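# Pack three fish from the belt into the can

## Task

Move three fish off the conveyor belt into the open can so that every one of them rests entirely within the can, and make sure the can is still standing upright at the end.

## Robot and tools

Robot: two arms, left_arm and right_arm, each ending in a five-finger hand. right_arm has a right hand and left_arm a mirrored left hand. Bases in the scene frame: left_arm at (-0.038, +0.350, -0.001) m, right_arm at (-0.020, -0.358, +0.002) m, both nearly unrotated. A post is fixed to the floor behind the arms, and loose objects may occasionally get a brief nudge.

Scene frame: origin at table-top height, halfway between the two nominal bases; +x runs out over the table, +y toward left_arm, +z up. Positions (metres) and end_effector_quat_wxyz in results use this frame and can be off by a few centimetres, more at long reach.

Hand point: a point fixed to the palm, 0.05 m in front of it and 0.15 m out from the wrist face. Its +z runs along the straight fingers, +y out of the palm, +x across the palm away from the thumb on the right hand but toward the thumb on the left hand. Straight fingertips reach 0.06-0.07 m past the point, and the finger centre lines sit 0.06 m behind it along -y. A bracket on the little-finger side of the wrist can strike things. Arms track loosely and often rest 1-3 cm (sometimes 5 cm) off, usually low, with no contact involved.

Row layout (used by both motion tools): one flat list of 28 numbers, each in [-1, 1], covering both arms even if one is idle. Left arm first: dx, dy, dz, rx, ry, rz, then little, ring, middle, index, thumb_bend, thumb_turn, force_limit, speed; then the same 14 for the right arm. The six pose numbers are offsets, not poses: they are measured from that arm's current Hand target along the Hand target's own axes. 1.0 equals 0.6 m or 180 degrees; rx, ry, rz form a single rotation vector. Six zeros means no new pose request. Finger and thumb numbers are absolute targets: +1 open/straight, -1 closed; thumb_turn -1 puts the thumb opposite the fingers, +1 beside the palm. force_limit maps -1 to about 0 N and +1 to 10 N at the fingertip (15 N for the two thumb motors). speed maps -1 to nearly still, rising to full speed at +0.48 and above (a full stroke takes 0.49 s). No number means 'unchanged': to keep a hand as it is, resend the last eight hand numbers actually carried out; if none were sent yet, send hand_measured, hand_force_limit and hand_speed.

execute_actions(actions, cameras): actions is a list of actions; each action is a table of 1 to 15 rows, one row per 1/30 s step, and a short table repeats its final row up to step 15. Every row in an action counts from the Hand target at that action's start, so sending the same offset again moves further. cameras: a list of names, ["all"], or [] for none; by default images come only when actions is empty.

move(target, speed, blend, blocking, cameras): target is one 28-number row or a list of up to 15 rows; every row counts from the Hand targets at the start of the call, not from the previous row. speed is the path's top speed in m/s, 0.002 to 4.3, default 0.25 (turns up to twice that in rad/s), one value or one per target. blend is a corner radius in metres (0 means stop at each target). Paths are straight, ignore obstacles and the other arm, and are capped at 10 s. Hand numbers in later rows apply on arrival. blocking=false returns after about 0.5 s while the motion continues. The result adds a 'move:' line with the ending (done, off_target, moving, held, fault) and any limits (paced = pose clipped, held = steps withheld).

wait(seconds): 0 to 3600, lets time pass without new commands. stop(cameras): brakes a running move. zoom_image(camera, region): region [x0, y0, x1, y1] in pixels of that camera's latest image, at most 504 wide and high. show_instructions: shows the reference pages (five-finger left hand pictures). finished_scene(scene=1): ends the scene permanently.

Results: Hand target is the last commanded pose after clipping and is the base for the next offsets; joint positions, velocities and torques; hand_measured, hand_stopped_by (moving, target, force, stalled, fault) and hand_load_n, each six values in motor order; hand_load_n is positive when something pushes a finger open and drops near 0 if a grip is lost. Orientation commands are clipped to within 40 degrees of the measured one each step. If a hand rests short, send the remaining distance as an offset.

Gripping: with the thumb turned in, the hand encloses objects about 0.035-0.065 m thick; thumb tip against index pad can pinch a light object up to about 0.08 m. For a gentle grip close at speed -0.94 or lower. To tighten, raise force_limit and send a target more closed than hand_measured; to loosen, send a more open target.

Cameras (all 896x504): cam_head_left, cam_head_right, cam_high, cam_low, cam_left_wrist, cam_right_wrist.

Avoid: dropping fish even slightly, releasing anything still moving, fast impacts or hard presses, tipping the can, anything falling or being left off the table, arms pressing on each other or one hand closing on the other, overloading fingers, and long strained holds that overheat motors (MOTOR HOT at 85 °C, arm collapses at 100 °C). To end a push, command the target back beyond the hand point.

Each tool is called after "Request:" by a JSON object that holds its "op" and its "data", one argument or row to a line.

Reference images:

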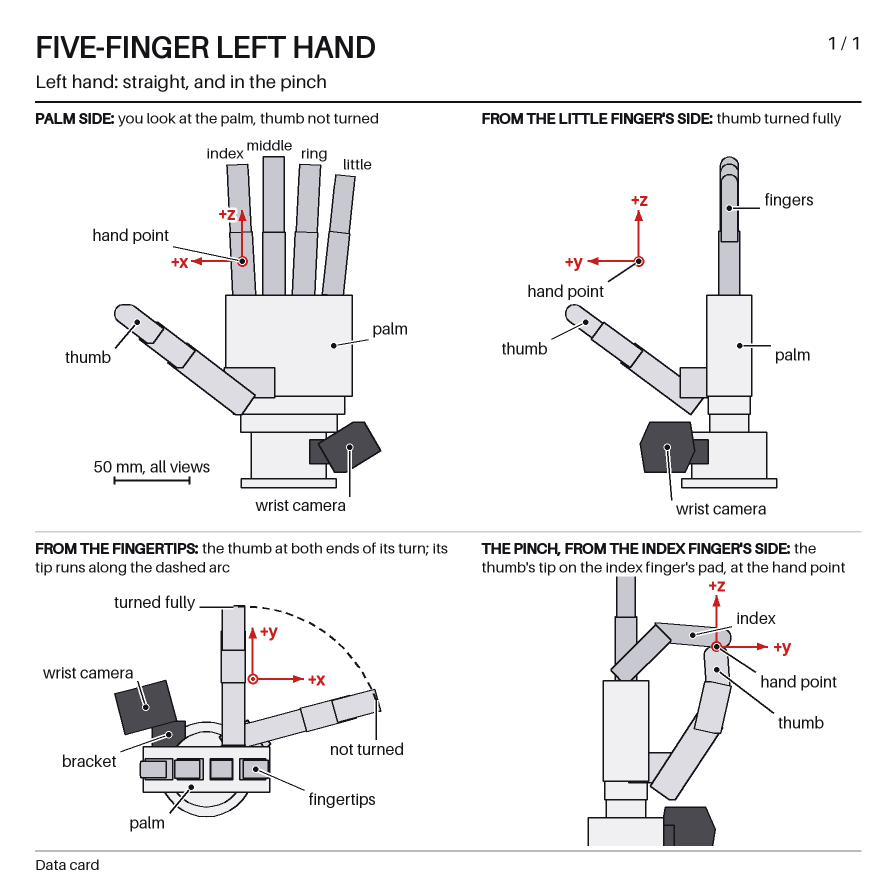

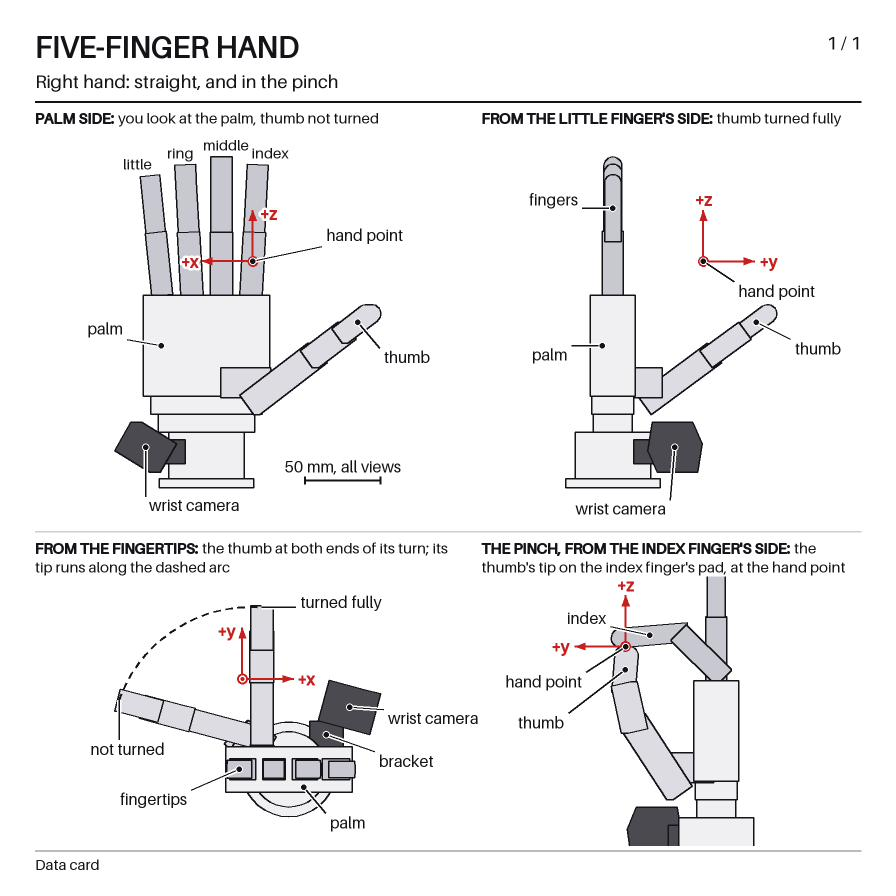

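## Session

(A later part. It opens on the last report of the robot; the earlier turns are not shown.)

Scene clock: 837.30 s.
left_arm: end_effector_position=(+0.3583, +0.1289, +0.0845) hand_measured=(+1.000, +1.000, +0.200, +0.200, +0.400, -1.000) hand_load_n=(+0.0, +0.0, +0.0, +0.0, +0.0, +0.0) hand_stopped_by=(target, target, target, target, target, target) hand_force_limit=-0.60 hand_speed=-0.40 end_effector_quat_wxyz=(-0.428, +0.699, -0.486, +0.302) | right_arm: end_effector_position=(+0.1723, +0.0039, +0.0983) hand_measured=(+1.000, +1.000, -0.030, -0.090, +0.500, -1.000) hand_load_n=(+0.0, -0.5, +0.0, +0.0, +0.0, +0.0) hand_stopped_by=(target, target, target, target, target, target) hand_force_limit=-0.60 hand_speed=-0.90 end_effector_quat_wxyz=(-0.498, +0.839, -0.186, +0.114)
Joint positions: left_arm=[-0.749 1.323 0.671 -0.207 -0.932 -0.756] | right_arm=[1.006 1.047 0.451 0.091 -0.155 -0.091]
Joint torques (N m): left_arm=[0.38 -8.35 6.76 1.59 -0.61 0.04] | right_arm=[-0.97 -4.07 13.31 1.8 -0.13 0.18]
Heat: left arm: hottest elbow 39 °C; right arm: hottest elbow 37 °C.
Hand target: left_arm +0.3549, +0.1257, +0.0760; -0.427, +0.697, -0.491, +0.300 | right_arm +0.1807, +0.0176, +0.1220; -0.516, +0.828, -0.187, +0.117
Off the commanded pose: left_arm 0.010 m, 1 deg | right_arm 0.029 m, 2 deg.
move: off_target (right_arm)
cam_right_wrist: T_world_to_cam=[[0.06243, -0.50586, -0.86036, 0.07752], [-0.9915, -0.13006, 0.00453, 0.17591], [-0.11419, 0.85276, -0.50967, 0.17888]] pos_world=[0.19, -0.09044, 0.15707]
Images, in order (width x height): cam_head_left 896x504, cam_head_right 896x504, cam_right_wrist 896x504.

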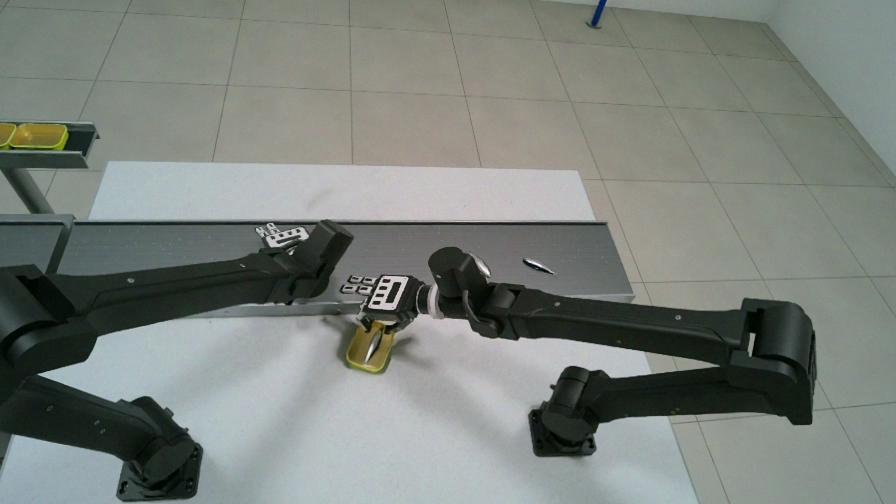

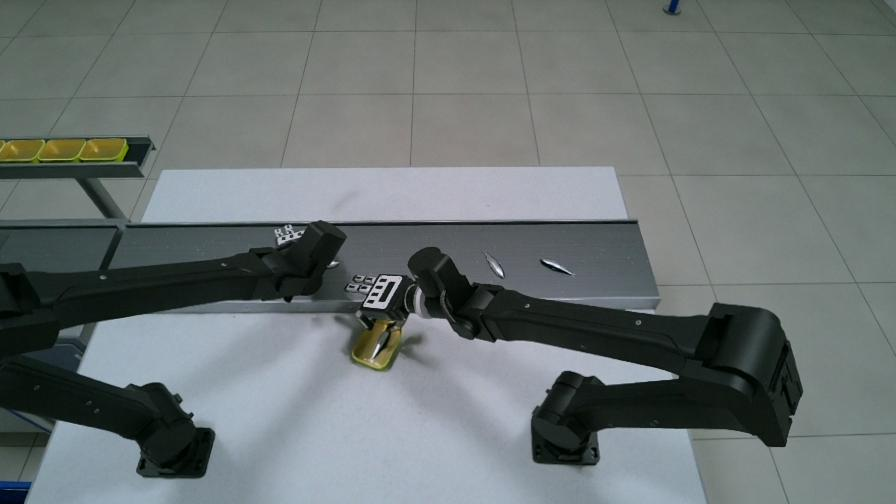

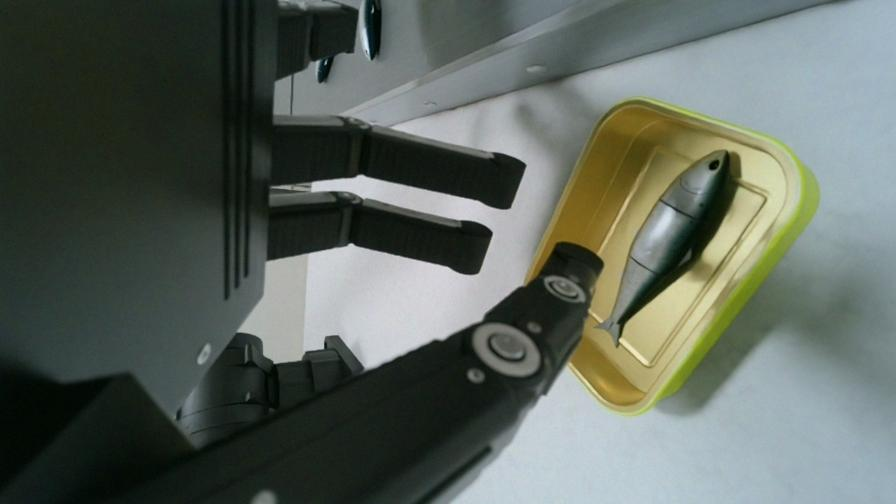

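Request:
{"op": "move", "data": {
  "target": [
    [0.0012,0.0045,0.006,-0.0556,0,0,1,1,0.2,0.2,0.4,-1,-0.6,-0.4,0.5568,0.209,-0.4183,-0.0464,0.4381,0.2694,1,1,0.2,0.2,0.4,-1,-0.6,-0.6],
    [0.0012,0.0318,0.02,-0.0556,0,0,1,1,0.2,0.2,0.4,-1,-0.6,-0.4,0.5568,0.209,-0.4183,-0.0464,0.4381,0.2694,1,1,0.2,0.2,0.4,-1,-0.6,-0.6]
  ],
  "speed": [0.25,0.06],
  "cameras": ["cam_left_wrist","cam_right_wrist","cam_low","cam_head_left"]
}}

Scene clock: 894.53 s.
left_arm: end_effector_position=(+0.3514, +0.1267, +0.0672) hand_measured=(+1.000, +1.000, +0.200, +0.200, +0.400, -1.000) hand_load_n=(+0.0, +0.0, -1.5, +0.0, +0.0, +0.0) hand_stopped_by=(target, target, target, target, target, target) hand_force_limit=-0.60 hand_speed=-0.40 end_effector_quat_wxyz=(-0.369, +0.726, -0.516, +0.267) | right_arm: end_effector_position=(+0.3444, -0.3746, +0.0994) hand_measured=(+1.000, +1.000, +0.200, +0.200, +0.400, -1.000) hand_load_n=(+0.0, +0.0, +0.0, +0.0, +0.0, +0.0) hand_stopped_by=(target, target, target, target, target, target) hand_force_limit=-0.60 hand_speed=-0.60 end_effector_quat_wxyz=(+0.219, -0.479, +0.763, -0.374)
Joint positions: left_arm=[-0.701 1.338 0.713 -0.343 -0.78 -0.803] | right_arm=[0.1 0.923 0.5 -0.323 0.403 0.316]
Joint torques (N m): left_arm=[2.43 -6.01 8.18 1.4 0.02 -0.06] | right_arm=[-1.85 -1.55 14.31 1.58 0.42 0.22]
Motor temperatures (°C): left_arm=[25 29 39 25 26 23] | right_arm=[24 26 44 24 26 22]
Heat: left arm: hottest elbow 39 °C; right arm: hottest elbow 44 °C.
Hand target: left_arm +0.3570, +0.1256, +0.0535; -0.365, +0.732, -0.516, +0.256 | right_arm +0.3618, -0.3794, +0.1202; +0.230, -0.461, +0.767, -0.382
Off the commanded pose: left_arm 0.015 m, 1 deg | right_arm 0.028 m, 3 deg.
move: off_target (left_arm, right_arm)
cam_left_wrist: T_world_to_cam=[[0.59909, -0.07478, 0.79719, -0.25566], [-0.25538, -0.96147, 0.10173, 0.20502], [0.75887, -0.26453, -0.5951, -0.07548]] pos_world=[0.2628, 0.15804, 0.13804]
cam_right_wrist: T_world_to_cam=[[-0.64295, -0.00031, -0.76591, 0.29925], [-0.09926, 0.9916, 0.08292, 0.40242], [0.75945, 0.12934, -0.63758, -0.03729]] pos_world=[0.26067, -0.39412, 0.17206]
Images, in order (width x height): cam_head_left 896x504, cam_low 896x504, cam_left_wrist 896x504, cam_right_wrist 896x504.

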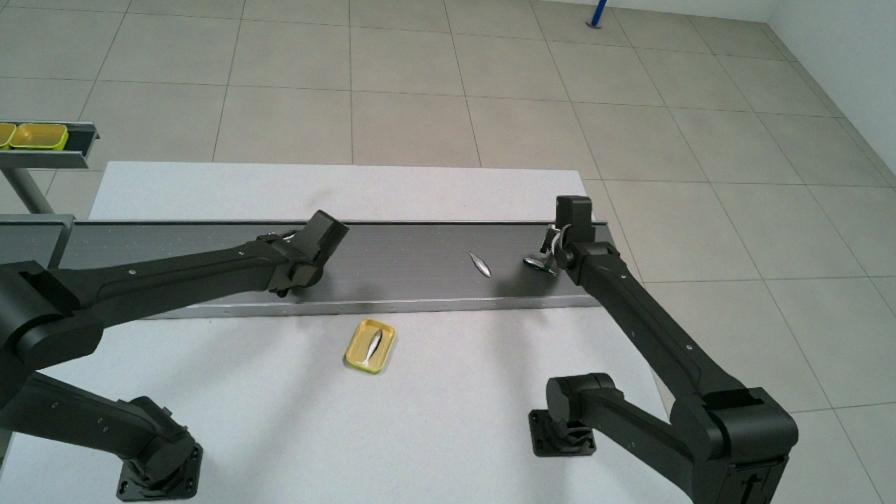

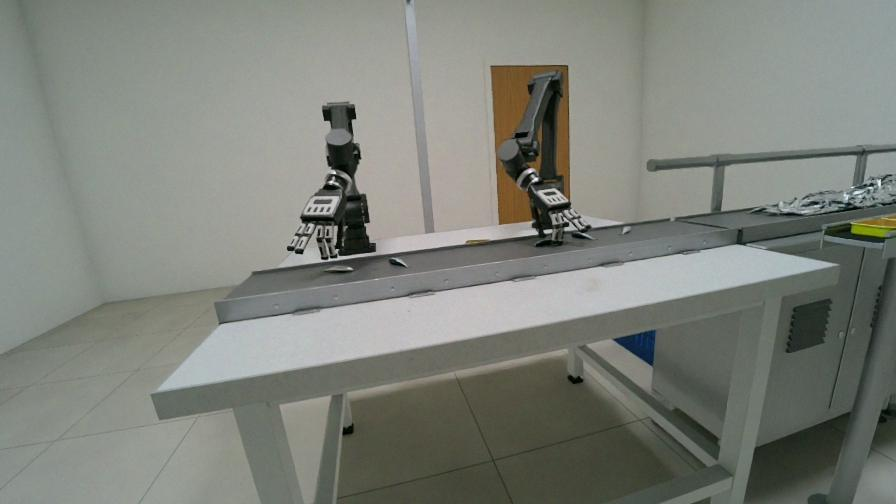

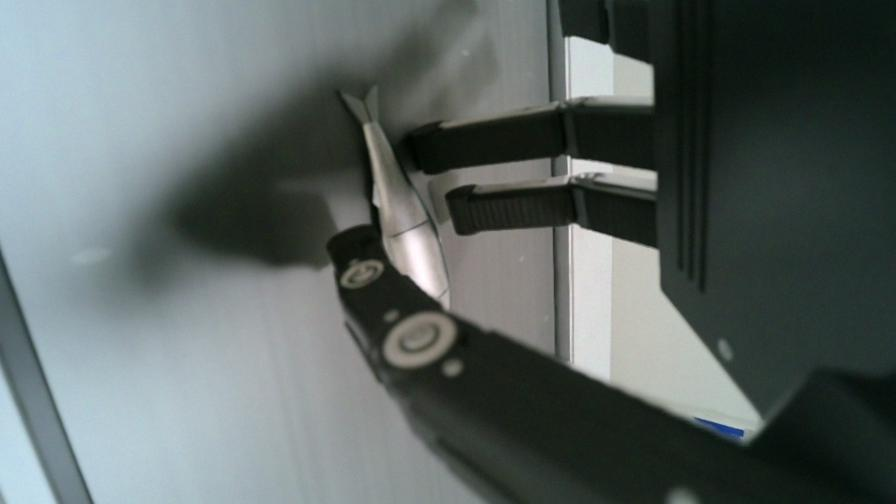

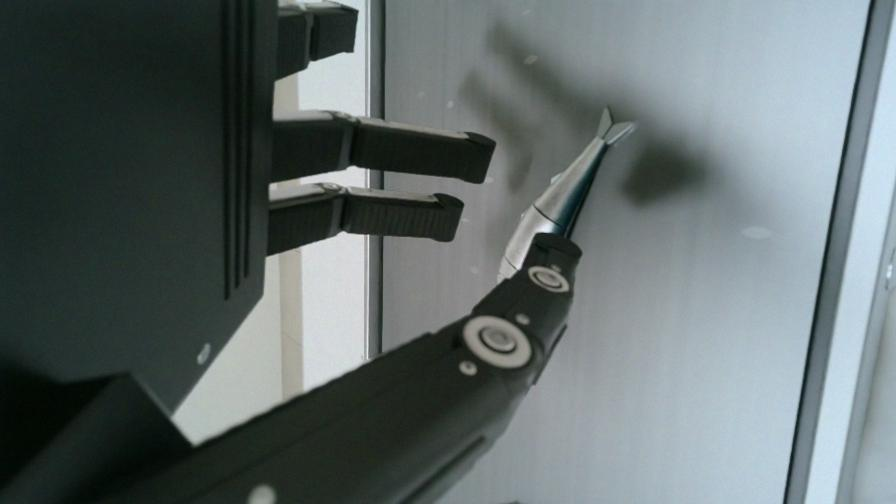

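Request:
{"op": "zoom_image", "data": {
  "camera": "cam_head_left",
  "region": [440, 220, 620, 310]
}}

Request:
{"op": "execute_actions", "data": {
  "actions": [
    [[0,-0.0067,-0.005,0,0,0,1,1,0.05,0.05,0.4,-1,-0.6,-0.8,0,0,0,0,0,0,1,1,0.2,0.2,0.4,-1,-0.6,-0.6]],
    [[0,0,0,0,0,0,1,1,-0.1,-0.1,0.4,-1,-0.6,-0.8,0,0,0,0,0,0,1,1,0.2,0.2,0.4,-1,-0.6,-0.6]]
  ],
  "cameras": ["cam_left_wrist"]
}}

Scaled by 2.800.

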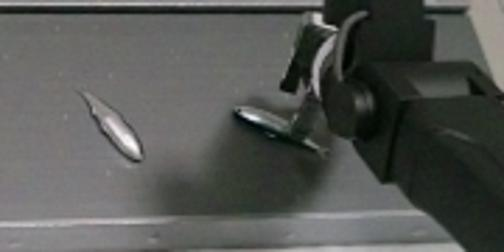

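Scene clock: 941.77 s.
left_arm: end_effector_position=(+0.3518, +0.1276, +0.0639) hand_measured=(+1.000, +1.000, -0.100, -0.100, +0.400, -1.000) hand_load_n=(+0.0, +0.0, +0.0, +0.0, +0.0, +0.0) hand_stopped_by=(target, target, target, target, target, target) hand_force_limit=-0.60 hand_speed=-0.80 end_effector_quat_wxyz=(-0.368, +0.728, -0.515, +0.264) | right_arm: end_effector_position=(+0.3444, -0.3746, +0.0994) hand_measured=(+1.000, +1.000, +0.200, +0.200, +0.400, -1.000) hand_load_n=(+0.0, +0.0, +0.0, +0.0, +0.0, +0.0) hand_stopped_by=(target, target, target, target, target, target) hand_force_limit=-0.60 hand_speed=-0.60 end_effector_quat_wxyz=(+0.219, -0.479, +0.763, -0.374)
Joint positions: left_arm=[-0.698 1.345 0.713 -0.343 -0.778 -0.809] | right_arm=[0.1 0.923 0.5 -0.323 0.403 0.316]
Joint torques (N m): left_arm=[1.96 -7.47 8.51 0.57 -0.11 0.03] | right_arm=[-1.85 -1.55 14.26 1.57 0.43 0.21]
Motor temperatures (°C): left_arm=[25 29 38 25 25 23] | right_arm=[24 26 53 24 26 22]
Heat: left arm: hottest elbow 38 °C; right arm: hottest elbow 53 °C.
Hand target: left_arm +0.3570, +0.1257, +0.0586; -0.365, +0.732, -0.516, +0.256 | right_arm +0.3618, -0.3794, +0.1202; +0.230, -0.461, +0.767, -0.382
Off the commanded pose: left_arm 0.008 m, 1 deg | right_arm 0.028 m, 3 deg.
cam_left_wrist: T_world_to_cam=[[0.60403, -0.07114, 0.79378, -0.25519], [-0.24984, -0.9627, 0.10384, 0.20448], [0.75679, -0.26104, -0.59927, -0.07689]] pos_world=[0.26342, 0.15863, 0.13525]

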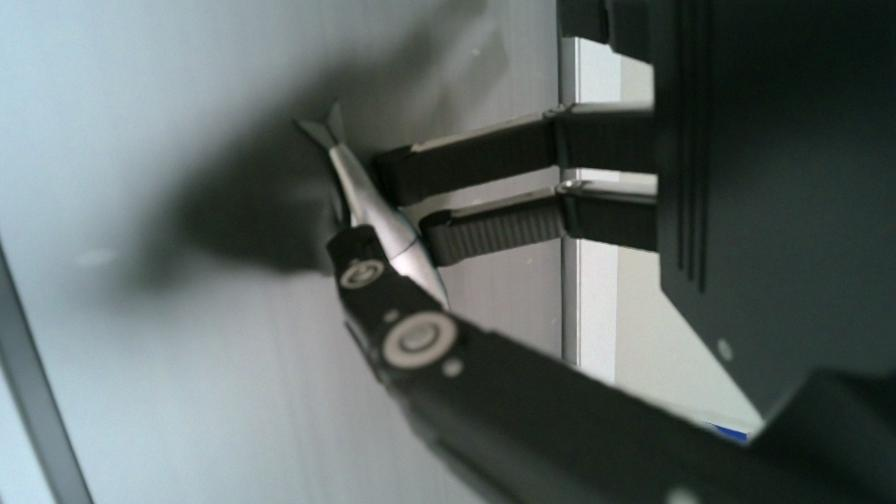

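Request:
{"op": "execute_actions", "data": {
  "actions": [
    [[0,0,0,0,0,0,1,1,-0.2,-0.25,0.4,-1,-0.6,-0.8,0,0,0,0,0,0,1,1,0.2,0.2,0.4,-1,-0.6,-0.6]],
    [[0,0,0,0,0,0,1,1,-0.3,-0.4,0.4,-1,-0.6,-0.8,0,0,0,0,0,0,1,1,0.2,0.2,0.4,-1,-0.6,-0.6]]
  ],
  "cameras": ["cam_left_wrist"]
}}

Scene clock: 951.33 s.
left_arm: end_effector_position=(+0.3510, +0.1270, +0.0605) hand_measured=(+1.000, +1.000, -0.270, -0.302, +0.402, -1.000) hand_load_n=(+0.0, -0.5, +2.0, +2.0, +5.0, +0.0) hand_stopped_by=(target, target, force, force, target, target) hand_force_limit=-0.60 hand_speed=-0.80 end_effector_quat_wxyz=(-0.366, +0.728, -0.518, +0.261) | right_arm: end_effector_position=(+0.3444, -0.3746, +0.0994) hand_measured=(+1.000, +1.000, +0.200, +0.200, +0.400, -1.000) hand_load_n=(+0.0, +0.0, +0.0, -0.5, +0.0, +0.0) hand_stopped_by=(target, target, target, target, target, target) hand_force_limit=-0.60 hand_speed=-0.60 end_effector_quat_wxyz=(+0.219, -0.479, +0.763, -0.374)
Joint positions: left_arm=[-0.698 1.353 0.713 -0.343 -0.772 -0.809] | right_arm=[0.1 0.923 0.5 -0.323 0.403 0.316]
Joint torques (N m): left_arm=[1.9 -8.59 8.73 0.73 -0.27 0.03] | right_arm=[-1.9 -1.55 14.32 1.55 0.42 0.2]
Heat: left arm: hottest elbow 38 °C; right arm: hottest elbow 54 °C.
Hand target: left_arm +0.3570, +0.1256, +0.0585; -0.365, +0.732, -0.516, +0.256 | right_arm +0.3618, -0.3794, +0.1202; +0.230, -0.461, +0.767, -0.382
Off the commanded pose: left_arm 0.006 m, 1 deg | right_arm 0.028 m, 3 deg.
cam_left_wrist: T_world_to_cam=[[0.61041, -0.07417, 0.7886, -0.25359], [-0.2519, -0.9621, 0.1045, 0.20458], [0.75096, -0.26243, -0.60596, -0.0758]] pos_world=[0.26326, 0.15813, 0.13267]

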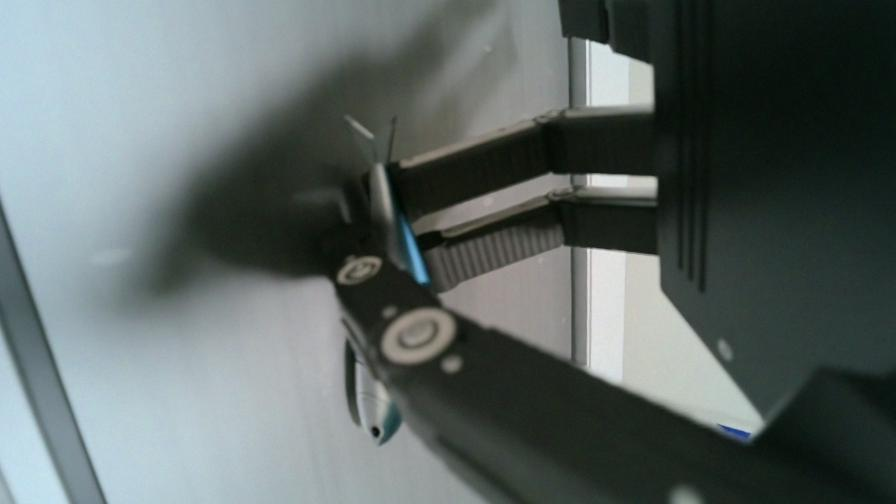

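Request:
{"op": "move", "data": {
  "target": [0,-0.1067,-0.08,0,0,0,1,1,-0.3,-0.4,0.4,-1,-0.6,-0.8,-0.0032,0.056,0.0372,0,0.0444,0.0334,1,1,0.2,0.2,0.4,-1,-0.6,-0.6],
  "speed": 0.12,
  "cameras": ["cam_left_wrist","cam_right_wrist"]
}}

Scene clock: 972.50 s.
left_arm: end_effector_position=(+0.3426, +0.1338, +0.1147) hand_measured=(+1.000, +1.000, -0.270, -0.302, +0.400, -1.000) hand_load_n=(+0.0, +0.0, +0.0, +0.0, +0.5, +0.0) hand_stopped_by=(target, target, force, force, target, target) hand_force_limit=-0.60 hand_speed=-0.80 end_effector_quat_wxyz=(-0.368, +0.727, -0.530, +0.237) | right_arm: end_effector_position=(+0.3539, -0.3826, +0.0774) hand_measured=(+1.000, +1.000, +0.200, +0.200, +0.400, -1.000) hand_load_n=(+0.0, +0.0, +0.0, +0.0, +0.0, +0.0) hand_stopped_by=(target, target, target, target, target, target) hand_force_limit=-0.60 hand_speed=-0.60 end_effector_quat_wxyz=(+0.186, -0.396, +0.805, -0.401)
Joint positions: left_arm=[-0.698 1.256 0.813 -0.594 -0.771 -0.809] | right_arm=[0.156 1.032 0.5 -0.292 0.591 0.52]
Joint torques (N m): left_arm=[1.96 -10.29 11.21 0.55 -0.34 0.04] | right_arm=[0.44 -2.32 10 2.19 0.54 0.24]
Motor temperatures (°C): left_arm=[25 29 39 25 25 23] | right_arm=[24 26 56 24 26 22]
Heat: left arm: hottest elbow 39 °C; right arm: hottest elbow 56 °C.
Hand target: left_arm +0.3572, +0.1256, +0.1384; -0.365, +0.732, -0.516, +0.256 | right_arm +0.3605, -0.3766, +0.0798; +0.196, -0.393, +0.804, -0.401
Off the commanded pose: left_arm 0.029 m, 3 deg | right_arm 0.009 m, 1 deg.
move: off_target (left_arm)
cam_left_wrist: T_world_to_cam=[[0.64259, -0.10074, 0.75956, -0.29487], [-0.2486, -0.9651, 0.08231, 0.20521], [0.72476, -0.24172, -0.64521, -0.02418]] pos_world=[0.25803, 0.16249, 0.19148]
cam_right_wrist: T_world_to_cam=[[-0.61535, 0.12501, -0.77828, 0.32757], [0.1016, 0.99169, 0.07896, 0.34243], [0.78168, -0.03049, -0.62293, -0.12763]] pos_world=[0.26655, -0.38442, 0.1484]

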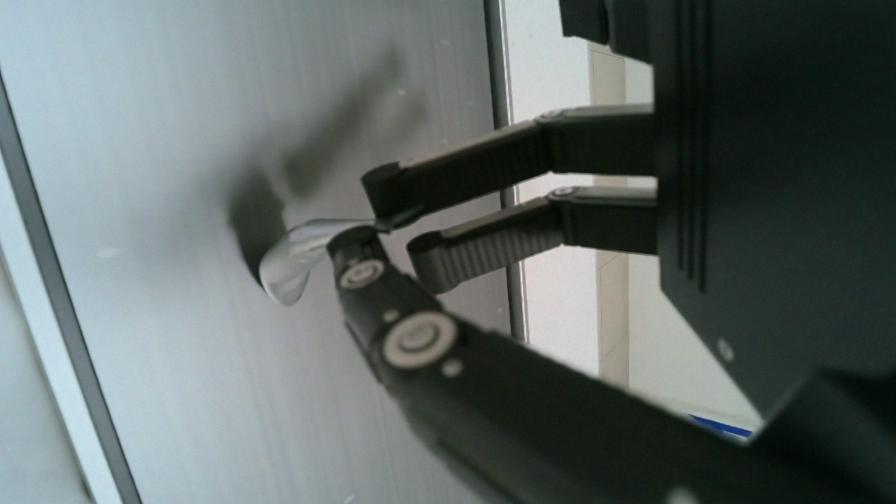

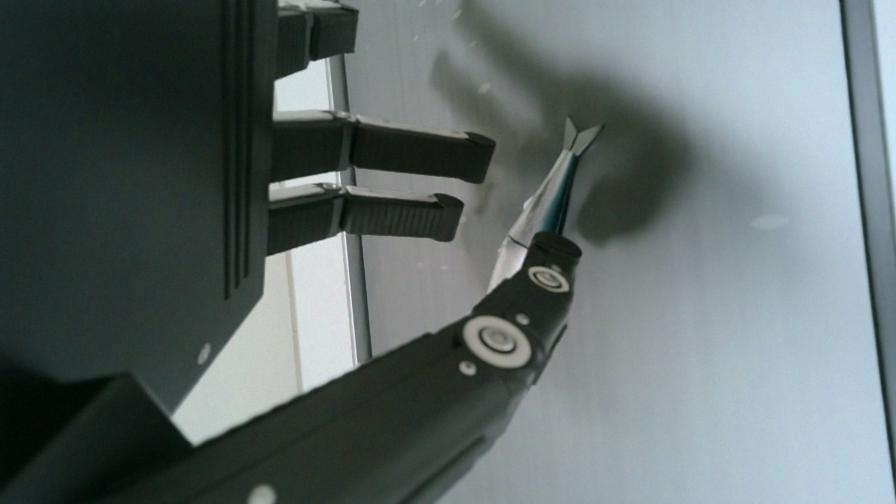

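Request:
{"op": "move", "data": {
  "target": [
    [0.0158,0.0223,-0.0062,0,0.385,0.292,1,1,0.2,0.2,0.4,-1,-0.6,-0.6,-0.0215,-0.0027,0.0035,0,0,0,1,1,0.2,0.2,0.4,-1,-0.6,-0.6],
    [0.0158,0.0223,-0.0062,0,0.385,0.292,1,1,0.2,0.2,0.4,-1,-0.6,-0.6,-0.0215,0.0237,0.0233,0,0,0,1,1,0.2,0.2,0.4,-1,-0.6,-0.6]
  ],
  "speed": [0.2,0.06],
  "cameras": ["cam_left_wrist","cam_right_wrist","cam_high"]
}}

Scene clock: 998.00 s.
left_arm: end_effector_position=(+0.3302, +0.1141, +0.1175) hand_measured=(+1.000, +1.000, +0.200, +0.200, +0.400, -1.000) hand_load_n=(+0.0, +0.0, +0.0, +0.0, +0.0, +0.0) hand_stopped_by=(target, target, target, target, target, target) hand_force_limit=-0.60 hand_speed=-0.60 end_effector_quat_wxyz=(+0.078, -0.179, +0.881, -0.431) | right_arm: end_effector_position=(+0.3688, -0.3751, +0.0662) hand_measured=(+1.000, +1.000, +0.200, +0.200, +0.400, -1.000) hand_load_n=(+0.0, +0.0, -1.0, +0.0, +0.0, +0.0) hand_stopped_by=(target, target, target, target, target, target) hand_force_limit=-0.60 hand_speed=-0.60 end_effector_quat_wxyz=(+0.194, -0.389, +0.803, -0.407)
Joint positions: left_arm=[-0.294 1.3 0.836 -0.422 0.65 0.617] | right_arm=[0.183 1.105 0.5 -0.209 0.616 0.544]
Joint torques (N m): left_arm=[1.9 -8.18 11.62 0.58 0.52 0.17] | right_arm=[0.32 -2.43 9.02 2.17 0.29 0.21]
Motor temperatures (°C): left_arm=[25 29 45 25 25 23] | right_arm=[24 26 52 24 26 22]
Heat: left arm: hottest elbow 45 °C; right arm: hottest elbow 52 °C.
Hand target: left_arm +0.3502, +0.1131, +0.1301; +0.089, -0.176, +0.878, -0.435 | right_arm +0.3706, -0.3680, +0.0601; +0.196, -0.393, +0.804, -0.401
Off the commanded pose: left_arm 0.023 m, 1 deg | right_arm 0.010 m, 1 deg.
move: off_target (left_arm)
cam_left_wrist: T_world_to_cam=[[-0.01861, -0.62795, 0.77804, -0.01464], [-0.97193, 0.1939, 0.13325, 0.28358], [-0.23453, -0.75372, -0.61393, 0.35329]] pos_world=[0.3582, 0.2021, 0.1905]
cam_right_wrist: T_world_to_cam=[[-0.59584, 0.12648, -0.79308, 0.32142], [0.10491, 0.99132, 0.07928, 0.33291], [0.79622, -0.03596, -0.60394, -0.15475]] pos_world=[0.27981, -0.37624, 0.13506]
Images, in order (width x height): cam_high 896x504, cam_left_wrist 896x504, cam_right_wrist 896x504.

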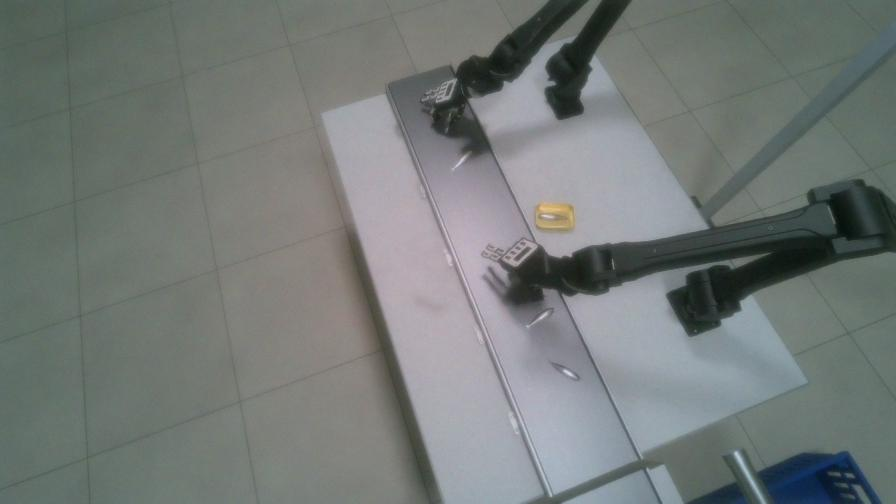

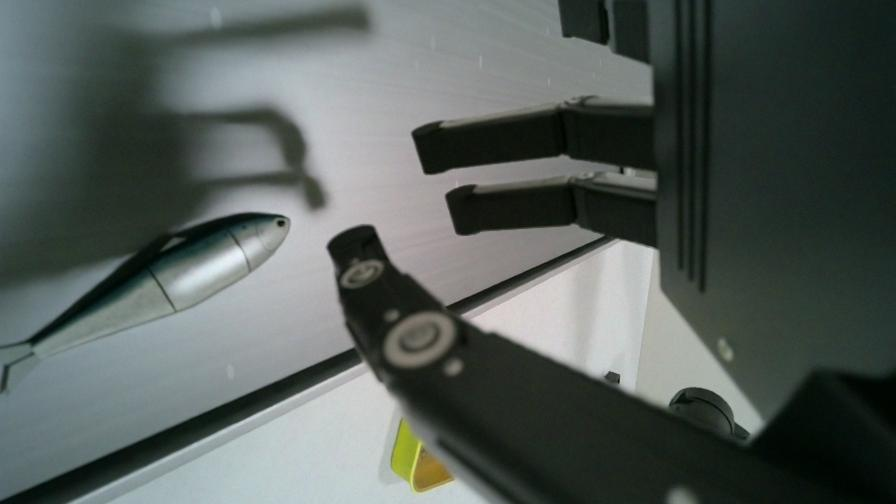

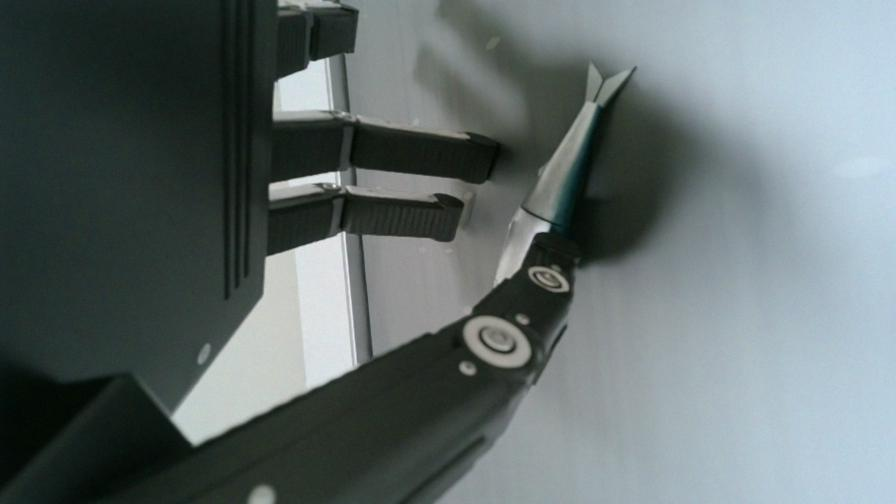

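Request:
{"op": "execute_actions", "data": {
  "actions": [
    [[0,0,0,0,0,0,1,1,0.2,0.2,0.4,-1,-0.6,-0.6,0,0,0,0,0,0,1,1,0.05,0.05,0.4,-1,-0.6,-0.8]],
    [[0,0,0,0,0,0,1,1,0.2,0.2,0.4,-1,-0.6,-0.6,0,0,0,0,0,0,1,1,-0.08,-0.08,0.4,-1,-0.6,-0.8]]
  ],
  "cameras": ["cam_right_wrist"]
}}

Scene clock: 1007.63 s.
left_arm: end_effector_position=(+0.3302, +0.1141, +0.1175) hand_measured=(+1.000, +1.000, +0.200, +0.200, +0.400, -1.000) hand_load_n=(+0.0, +0.0, +0.0, +0.0, +0.0, +0.0) hand_stopped_by=(target, target, target, target, target, target) hand_force_limit=-0.60 hand_speed=-0.60 end_effector_quat_wxyz=(+0.078, -0.179, +0.881, -0.431) | right_arm: end_effector_position=(+0.3690, -0.3751, +0.0630) hand_measured=(+1.000, +1.000, -0.080, -0.080, +0.400, -1.000) hand_load_n=(+0.0, +0.0, +0.0, -0.5, +0.0, +0.0) hand_stopped_by=(target, target, target, target, target, target) hand_force_limit=-0.60 hand_speed=-0.80 end_effector_quat_wxyz=(+0.192, -0.390, +0.804, -0.406)
Joint positions: left_arm=[-0.294 1.3 0.836 -0.422 0.65 0.617] | right_arm=[0.183 1.116 0.5 -0.206 0.616 0.546]
Joint torques (N m): left_arm=[2.55 -8.35 11.63 0.65 0.54 0.14] | right_arm=[0.26 -3.08 8.98 1.91 0.28 0.2]
Heat: left arm: hottest elbow 47 °C; right arm: hottest elbow 50 °C.
Hand target: left_arm +0.3502, +0.1131, +0.1301; +0.089, -0.176, +0.878, -0.435 | right_arm +0.3706, -0.3680, +0.0601; +0.196, -0.393, +0.804, -0.401
Off the commanded pose: left_arm 0.024 m, 1 deg | right_arm 0.008 m, 1 deg.
cam_right_wrist: T_world_to_cam=[[-0.60029, 0.12737, -0.78958, 0.3208], [0.10676, 0.99116, 0.07872, 0.33246], [0.79263, -0.03705, -0.60858, -0.15557]] pos_world=[0.28039, -0.37614, 0.13245]

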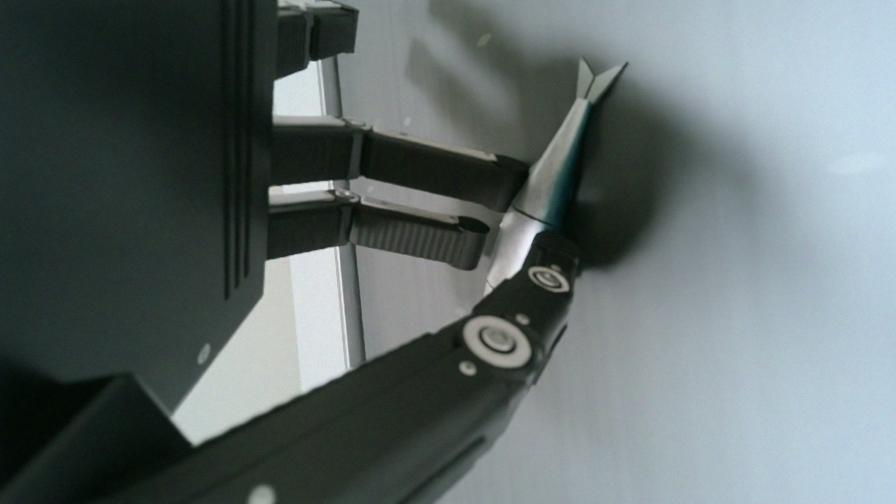

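Request:
{"op": "execute_actions", "data": {
  "actions": [
    [[0,0,0,0,0,0,1,1,0.2,0.2,0.4,-1,-0.6,-0.6,0,0,0,0,0,0,1,1,-0.2,-0.2,0.4,-1,-0.6,-0.8]],
    [[0,0,0,0,0,0,1,1,0.2,0.2,0.4,-1,-0.6,-0.6,0,0,0,0,0,0,1,1,-0.35,-0.4,0.4,-1,-0.6,-0.8]]
  ],
  "cameras": ["cam_right_wrist"]
}}

Scene clock: 1013.53 s.
left_arm: end_effector_position=(+0.3302, +0.1141, +0.1175) hand_measured=(+1.000, +1.000, +0.200, +0.200, +0.400, -1.000) hand_load_n=(+0.0, +0.0, +0.0, +0.0, +0.0, +0.0) hand_stopped_by=(target, target, target, target, target, target) hand_force_limit=-0.60 hand_speed=-0.60 end_effector_quat_wxyz=(+0.078, -0.179, +0.881, -0.431) | right_arm: end_effector_position=(+0.3698, -0.3748, +0.0635) hand_measured=(+1.000, +1.000, -0.170, -0.400, +0.400, -1.000) hand_load_n=(+0.0, +0.0, +1.5, +0.0, +1.0, -0.5) hand_stopped_by=(target, target, force, target, target, target) hand_force_limit=-0.60 hand_speed=-0.80 end_effector_quat_wxyz=(+0.193, -0.389, +0.804, -0.406)
Joint positions: left_arm=[-0.294 1.3 0.836 -0.422 0.65 0.617] | right_arm=[0.183 1.116 0.5 -0.203 0.616 0.548]
Joint torques (N m): left_arm=[2.2 -8.53 11.62 0.59 0.57 0.2] | right_arm=[0.44 -3.08 9.02 1.77 0.29 0.18]
Heat: left arm: hottest elbow 48 °C; right arm: hottest elbow 49 °C.
Hand target: left_arm +0.3502, +0.1131, +0.1301; +0.089, -0.176, +0.878, -0.435 | right_arm +0.3706, -0.3679, +0.0601; +0.196, -0.393, +0.804, -0.401
Off the commanded pose: left_arm 0.024 m, 1 deg | right_arm 0.008 m, 1 deg.
cam_right_wrist: T_world_to_cam=[[-0.59703, 0.1291, -0.79176, 0.32118], [0.10724, 0.99095, 0.08072, 0.33162], [0.79502, -0.03672, -0.60547, -0.15686]] pos_world=[0.2809, -0.37584, 0.13256]

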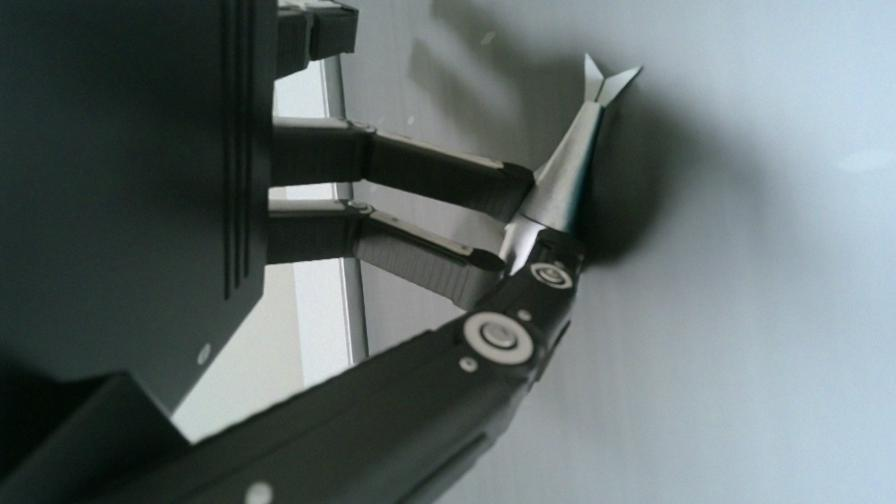

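Request:
{"op": "execute_actions", "data": {
  "actions": [
    [[0,0,0,0,0,0,1,1,0.2,0.2,0.4,-1,-0.6,-0.6,0,0,0,0,0,0,1,1,-0.35,-0.6,0.4,-1,-0.5,-0.8]],
    [[0,0,0,0,0,0,1,1,0.2,0.2,0.4,-1,-0.6,-0.6,0,0,0,0,0,0,1,1,-0.36,-0.7,0.4,-1,-0.5,-0.8]]
  ],
  "cameras": ["cam_right_wrist"]
}}

Scene clock: 1021.30 s.
left_arm: end_effector_position=(+0.3302, +0.1141, +0.1175) hand_measured=(+1.000, +1.000, +0.200, +0.200, +0.400, -1.000) hand_load_n=(+0.0, -0.5, +0.0, +0.0, +0.0, +0.0) hand_stopped_by=(target, target, target, target, target, target) hand_force_limit=-0.60 hand_speed=-0.60 end_effector_quat_wxyz=(+0.078, -0.179, +0.881, -0.431) | right_arm: end_effector_position=(+0.3698, -0.3748, +0.0635) hand_measured=(+1.000, +1.000, -0.186, -0.700, +0.400, -1.000) hand_load_n=(+0.0, +0.0, +2.5, +0.0, +2.0, +0.0) hand_stopped_by=(target, target, force, target, target, target) hand_force_limit=-0.50 hand_speed=-0.80 end_effector_quat_wxyz=(+0.193, -0.389, +0.804, -0.406)
Joint positions: left_arm=[-0.294 1.3 0.836 -0.422 0.65 0.617] | right_arm=[0.183 1.116 0.5 -0.203 0.616 0.548]
Joint torques (N m): left_arm=[2.02 -8.76 11.56 0.7 0.6 0.17] | right_arm=[0.38 -3.02 8.96 1.77 0.27 0.18]
Heat: left arm: hottest elbow 49 °C; right arm: hottest elbow 48 °C.
Hand target: left_arm +0.3502, +0.1131, +0.1301; +0.089, -0.176, +0.878, -0.435 | right_arm +0.3706, -0.3679, +0.0601; +0.196, -0.393, +0.804, -0.401
Off the commanded pose: left_arm 0.024 m, 1 deg | right_arm 0.008 m, 1 deg.
cam_right_wrist: T_world_to_cam=[[-0.59703, 0.1291, -0.79176, 0.32118], [0.10724, 0.99095, 0.08072, 0.33162], [0.79502, -0.03672, -0.60547, -0.15686]] pos_world=[0.2809, -0.37584, 0.13256]

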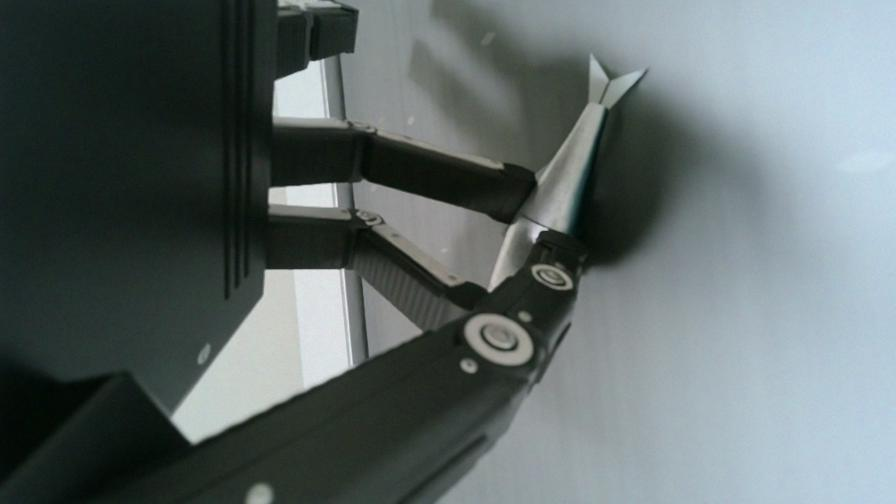

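Request:
{"op": "move", "data": {
  "target": [
    [-0.0164,0.0572,-0.034,0,-0.385,-0.292,1,1,0.2,0.2,0.4,-1,-0.6,-0.6,0.002,-0.0122,-0.0255,0,0.0355,0.0268,1,1,0.2,0.2,0.4,-1,-0.6,-0.6],
    [-0.0164,0.0572,-0.034,0,-0.385,-0.292,1,1,0.2,0.2,0.4,-1,-0.6,-0.6,0.002,0.0092,-0.0095,0,0.0355,0.0268,1,1,0.2,0.2,0.4,-1,-0.6,-0.6]
  ],
  "speed": [0.2,0.06],
  "cameras": ["cam_left_wrist","cam_right_wrist","cam_head_left"]
}}

Scene clock: 1063.60 s.
left_arm: end_effector_position=(+0.3329, +0.1665, +0.1004) hand_measured=(+1.000, +1.000, +0.200, +0.200, +0.400, -1.000) hand_load_n=(+0.0, +0.0, +0.0, +0.0, +0.0, +0.0) hand_stopped_by=(target, target, target, target, target, target) hand_force_limit=-0.60 hand_speed=-0.60 end_effector_quat_wxyz=(-0.366, +0.732, -0.520, +0.243) | right_arm: end_effector_position=(+0.3614, -0.3722, +0.0659) hand_measured=(+1.000, +1.000, +0.200, +0.200, +0.400, -1.000) hand_load_n=(+0.0, +0.0, -1.5, +0.0, +0.0, +0.0) hand_stopped_by=(target, target, target, target, target, target) hand_force_limit=-0.60 hand_speed=-0.60 end_effector_quat_wxyz=(+0.166, -0.329, +0.829, -0.420)
Joint positions: left_arm=[-0.643 1.184 0.704 -0.506 -0.745 -0.767] | right_arm=[0.249 1.129 0.533 -0.348 0.751 0.753]
Joint torques (N m): left_arm=[0.26 -6.83 11.36 0.51 -0.61 -0.01] | right_arm=[0.26 -2.61 9.07 1.73 0.21 0.18]
Motor temperatures (°C): left_arm=[25 29 52 25 25 23] | right_arm=[24 26 45 24 26 22]
Heat: left arm: hottest elbow 52 °C; right arm: hottest elbow 45 °C.
Hand target: left_arm +0.3450, +0.1510, +0.1152; -0.365, +0.732, -0.516, +0.256 | right_arm +0.3636, -0.3642, +0.0591; +0.167, -0.336, +0.830, -0.414
Off the commanded pose: left_arm 0.025 m, 2 deg | right_arm 0.011 m, 1 deg.
move: off_target (left_arm, right_arm)
cam_left_wrist: T_world_to_cam=[[0.63416, -0.07757, 0.76931, -0.27652], [-0.23477, -0.9673, 0.09599, 0.22998], [0.7367, -0.24148, -0.63163, -0.02392]] pos_world=[0.24696, 0.19523, 0.17554]
cam_right_wrist: T_world_to_cam=[[-0.56844, 0.21108, -0.79519, 0.33817], [0.24661, 0.9658, 0.08008, 0.26999], [0.7849, -0.15058, -0.60105, -0.1877]] pos_world=[0.27297, -0.3604, 0.13447]
Images, in order (width x height): cam_head_left 896x504, cam_left_wrist 896x504, cam_right_wrist 896x504.

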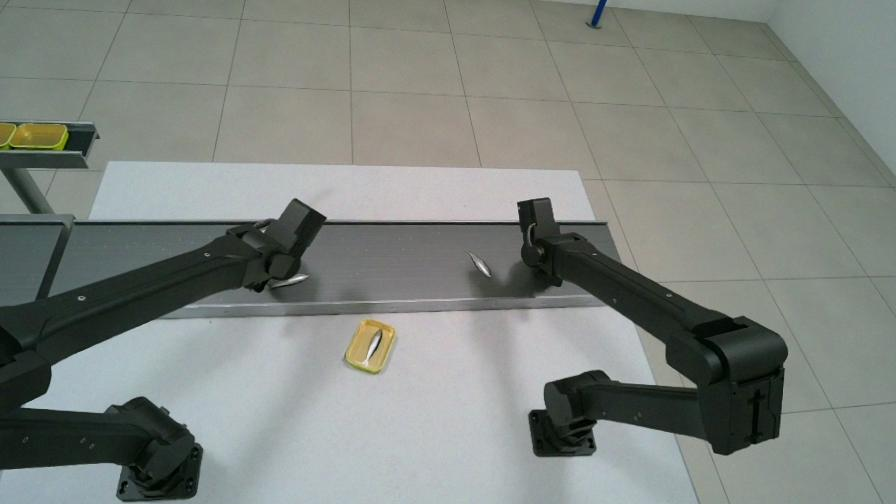

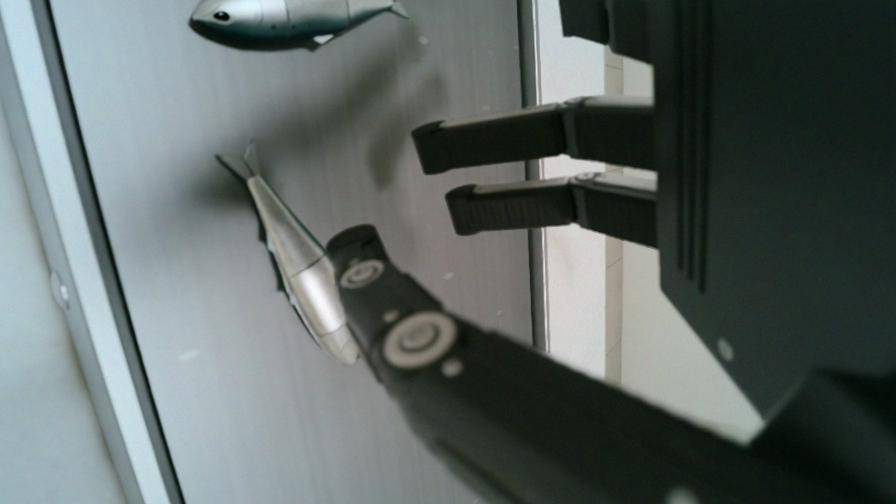

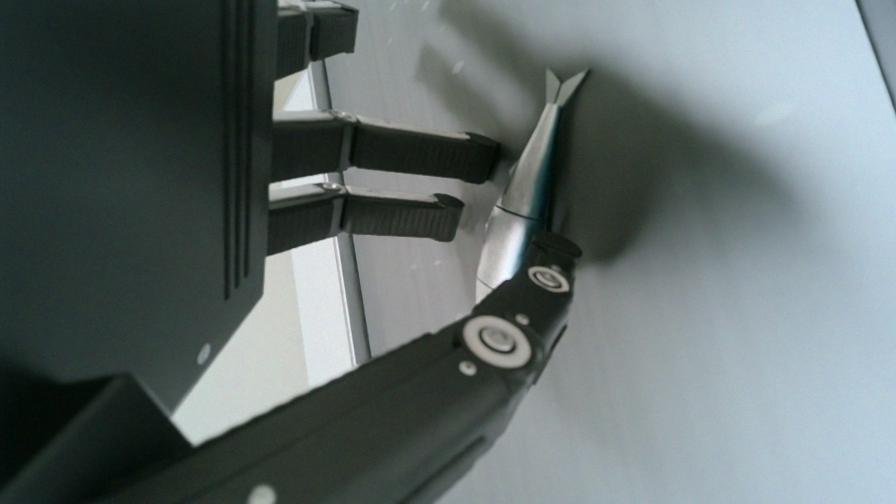

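Request:
{"op": "move", "data": {
  "target": [
    [0.019,0.056,0.0093,0,0,0,1,1,0.2,0.2,0.4,-1,-0.6,-0.6,0,0,0,0,0,0,1,1,0.0,0.0,0.4,-1,-0.6,-0.8],
    [0.019,0.0892,0.0345,0,0,0,1,1,0.2,0.2,0.4,-1,-0.6,-0.6,0,0,0,0,0,0,1,1,-0.12,-0.12,0.4,-1,-0.6,-0.8]
  ],
  "speed": [0.15,0.06],
  "cameras": ["cam_left_wrist","cam_right_wrist"]
}}

Scene clock: 1091.30 s.
left_arm: end_effector_position=(+0.3374, +0.1373, +0.0693) hand_measured=(+1.000, +1.000, +0.200, +0.200, +0.400, -1.000) hand_load_n=(+0.0, +0.0, +0.0, +0.0, +0.0, +0.0) hand_stopped_by=(target, target, target, target, target, target) hand_force_limit=-0.60 hand_speed=-0.60 end_effector_quat_wxyz=(-0.365, +0.733, -0.512, +0.260) | right_arm: end_effector_position=(+0.3620, -0.3712, +0.0621) hand_measured=(+1.000, +1.000, -0.120, -0.120, +0.400, -1.000) hand_load_n=(+0.0, +0.0, +0.0, +0.0, +0.0, +0.0) hand_stopped_by=(target, target, target, target, target, target) hand_force_limit=-0.60 hand_speed=-0.80 end_effector_quat_wxyz=(+0.164, -0.332, +0.830, -0.418)
Joint positions: left_arm=[-0.702 1.291 0.688 -0.394 -0.777 -0.834] | right_arm=[0.249 1.142 0.533 -0.341 0.747 0.753]
Joint torques (N m): left_arm=[0.09 -7.65 6.87 1.54 -0.54 -0.05] | right_arm=[0.38 -3.37 8.95 1.65 0.34 0.18]
Heat: left arm: hottest elbow 50 °C; right arm: hottest elbow 45 °C.
Hand target: left_arm +0.3340, +0.1350, +0.0601; -0.365, +0.732, -0.516, +0.257 | right_arm +0.3637, -0.3640, +0.0592; +0.168, -0.336, +0.830, -0.414
Off the commanded pose: left_arm 0.010 m, 1 deg | right_arm 0.008 m, 1 deg.
move: done
cam_left_wrist: T_world_to_cam=[[0.61218, -0.06018, 0.78843, -0.25394], [-0.23847, -0.96472, 0.11153, 0.20552], [0.7539, -0.25629, -0.60493, -0.05954]] pos_world=[0.24935, 0.16773, 0.14127]
cam_right_wrist: T_world_to_cam=[[-0.57428, 0.21127, -0.79093, 0.33715], [0.2449, 0.96622, 0.08028, 0.27001], [0.78117, -0.14759, -0.60662, -0.18748]] pos_world=[0.27395, -0.35979, 0.13125]

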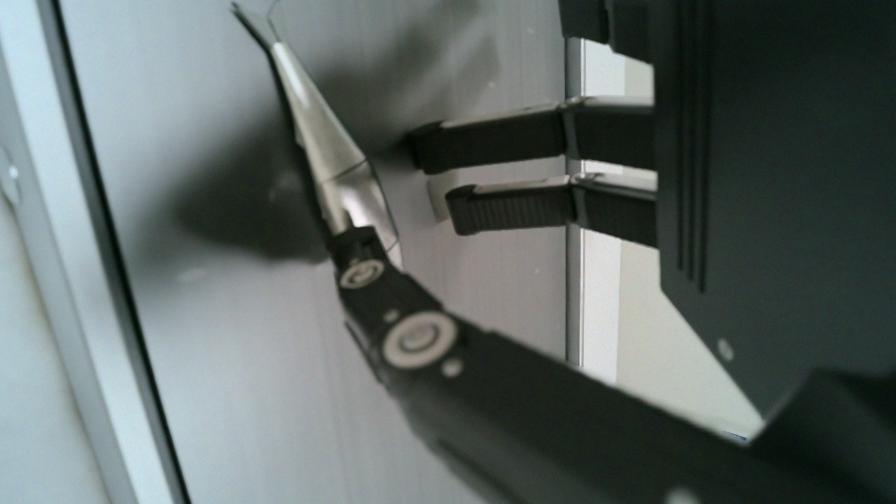

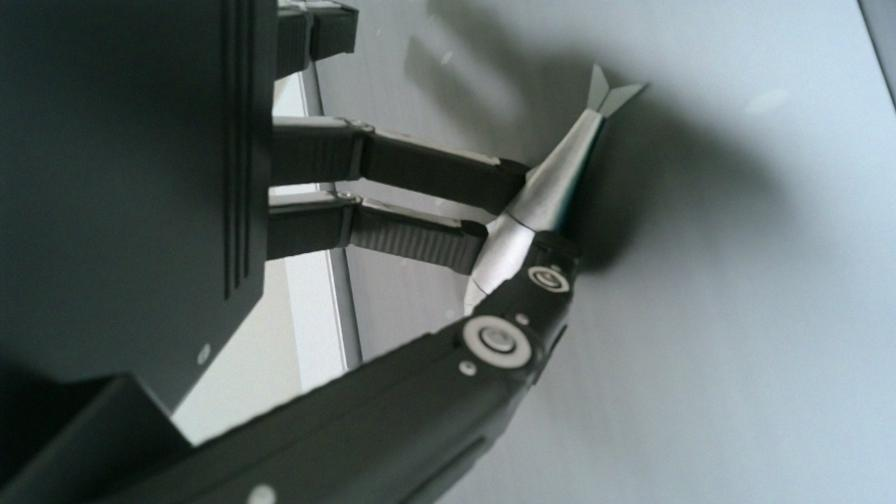

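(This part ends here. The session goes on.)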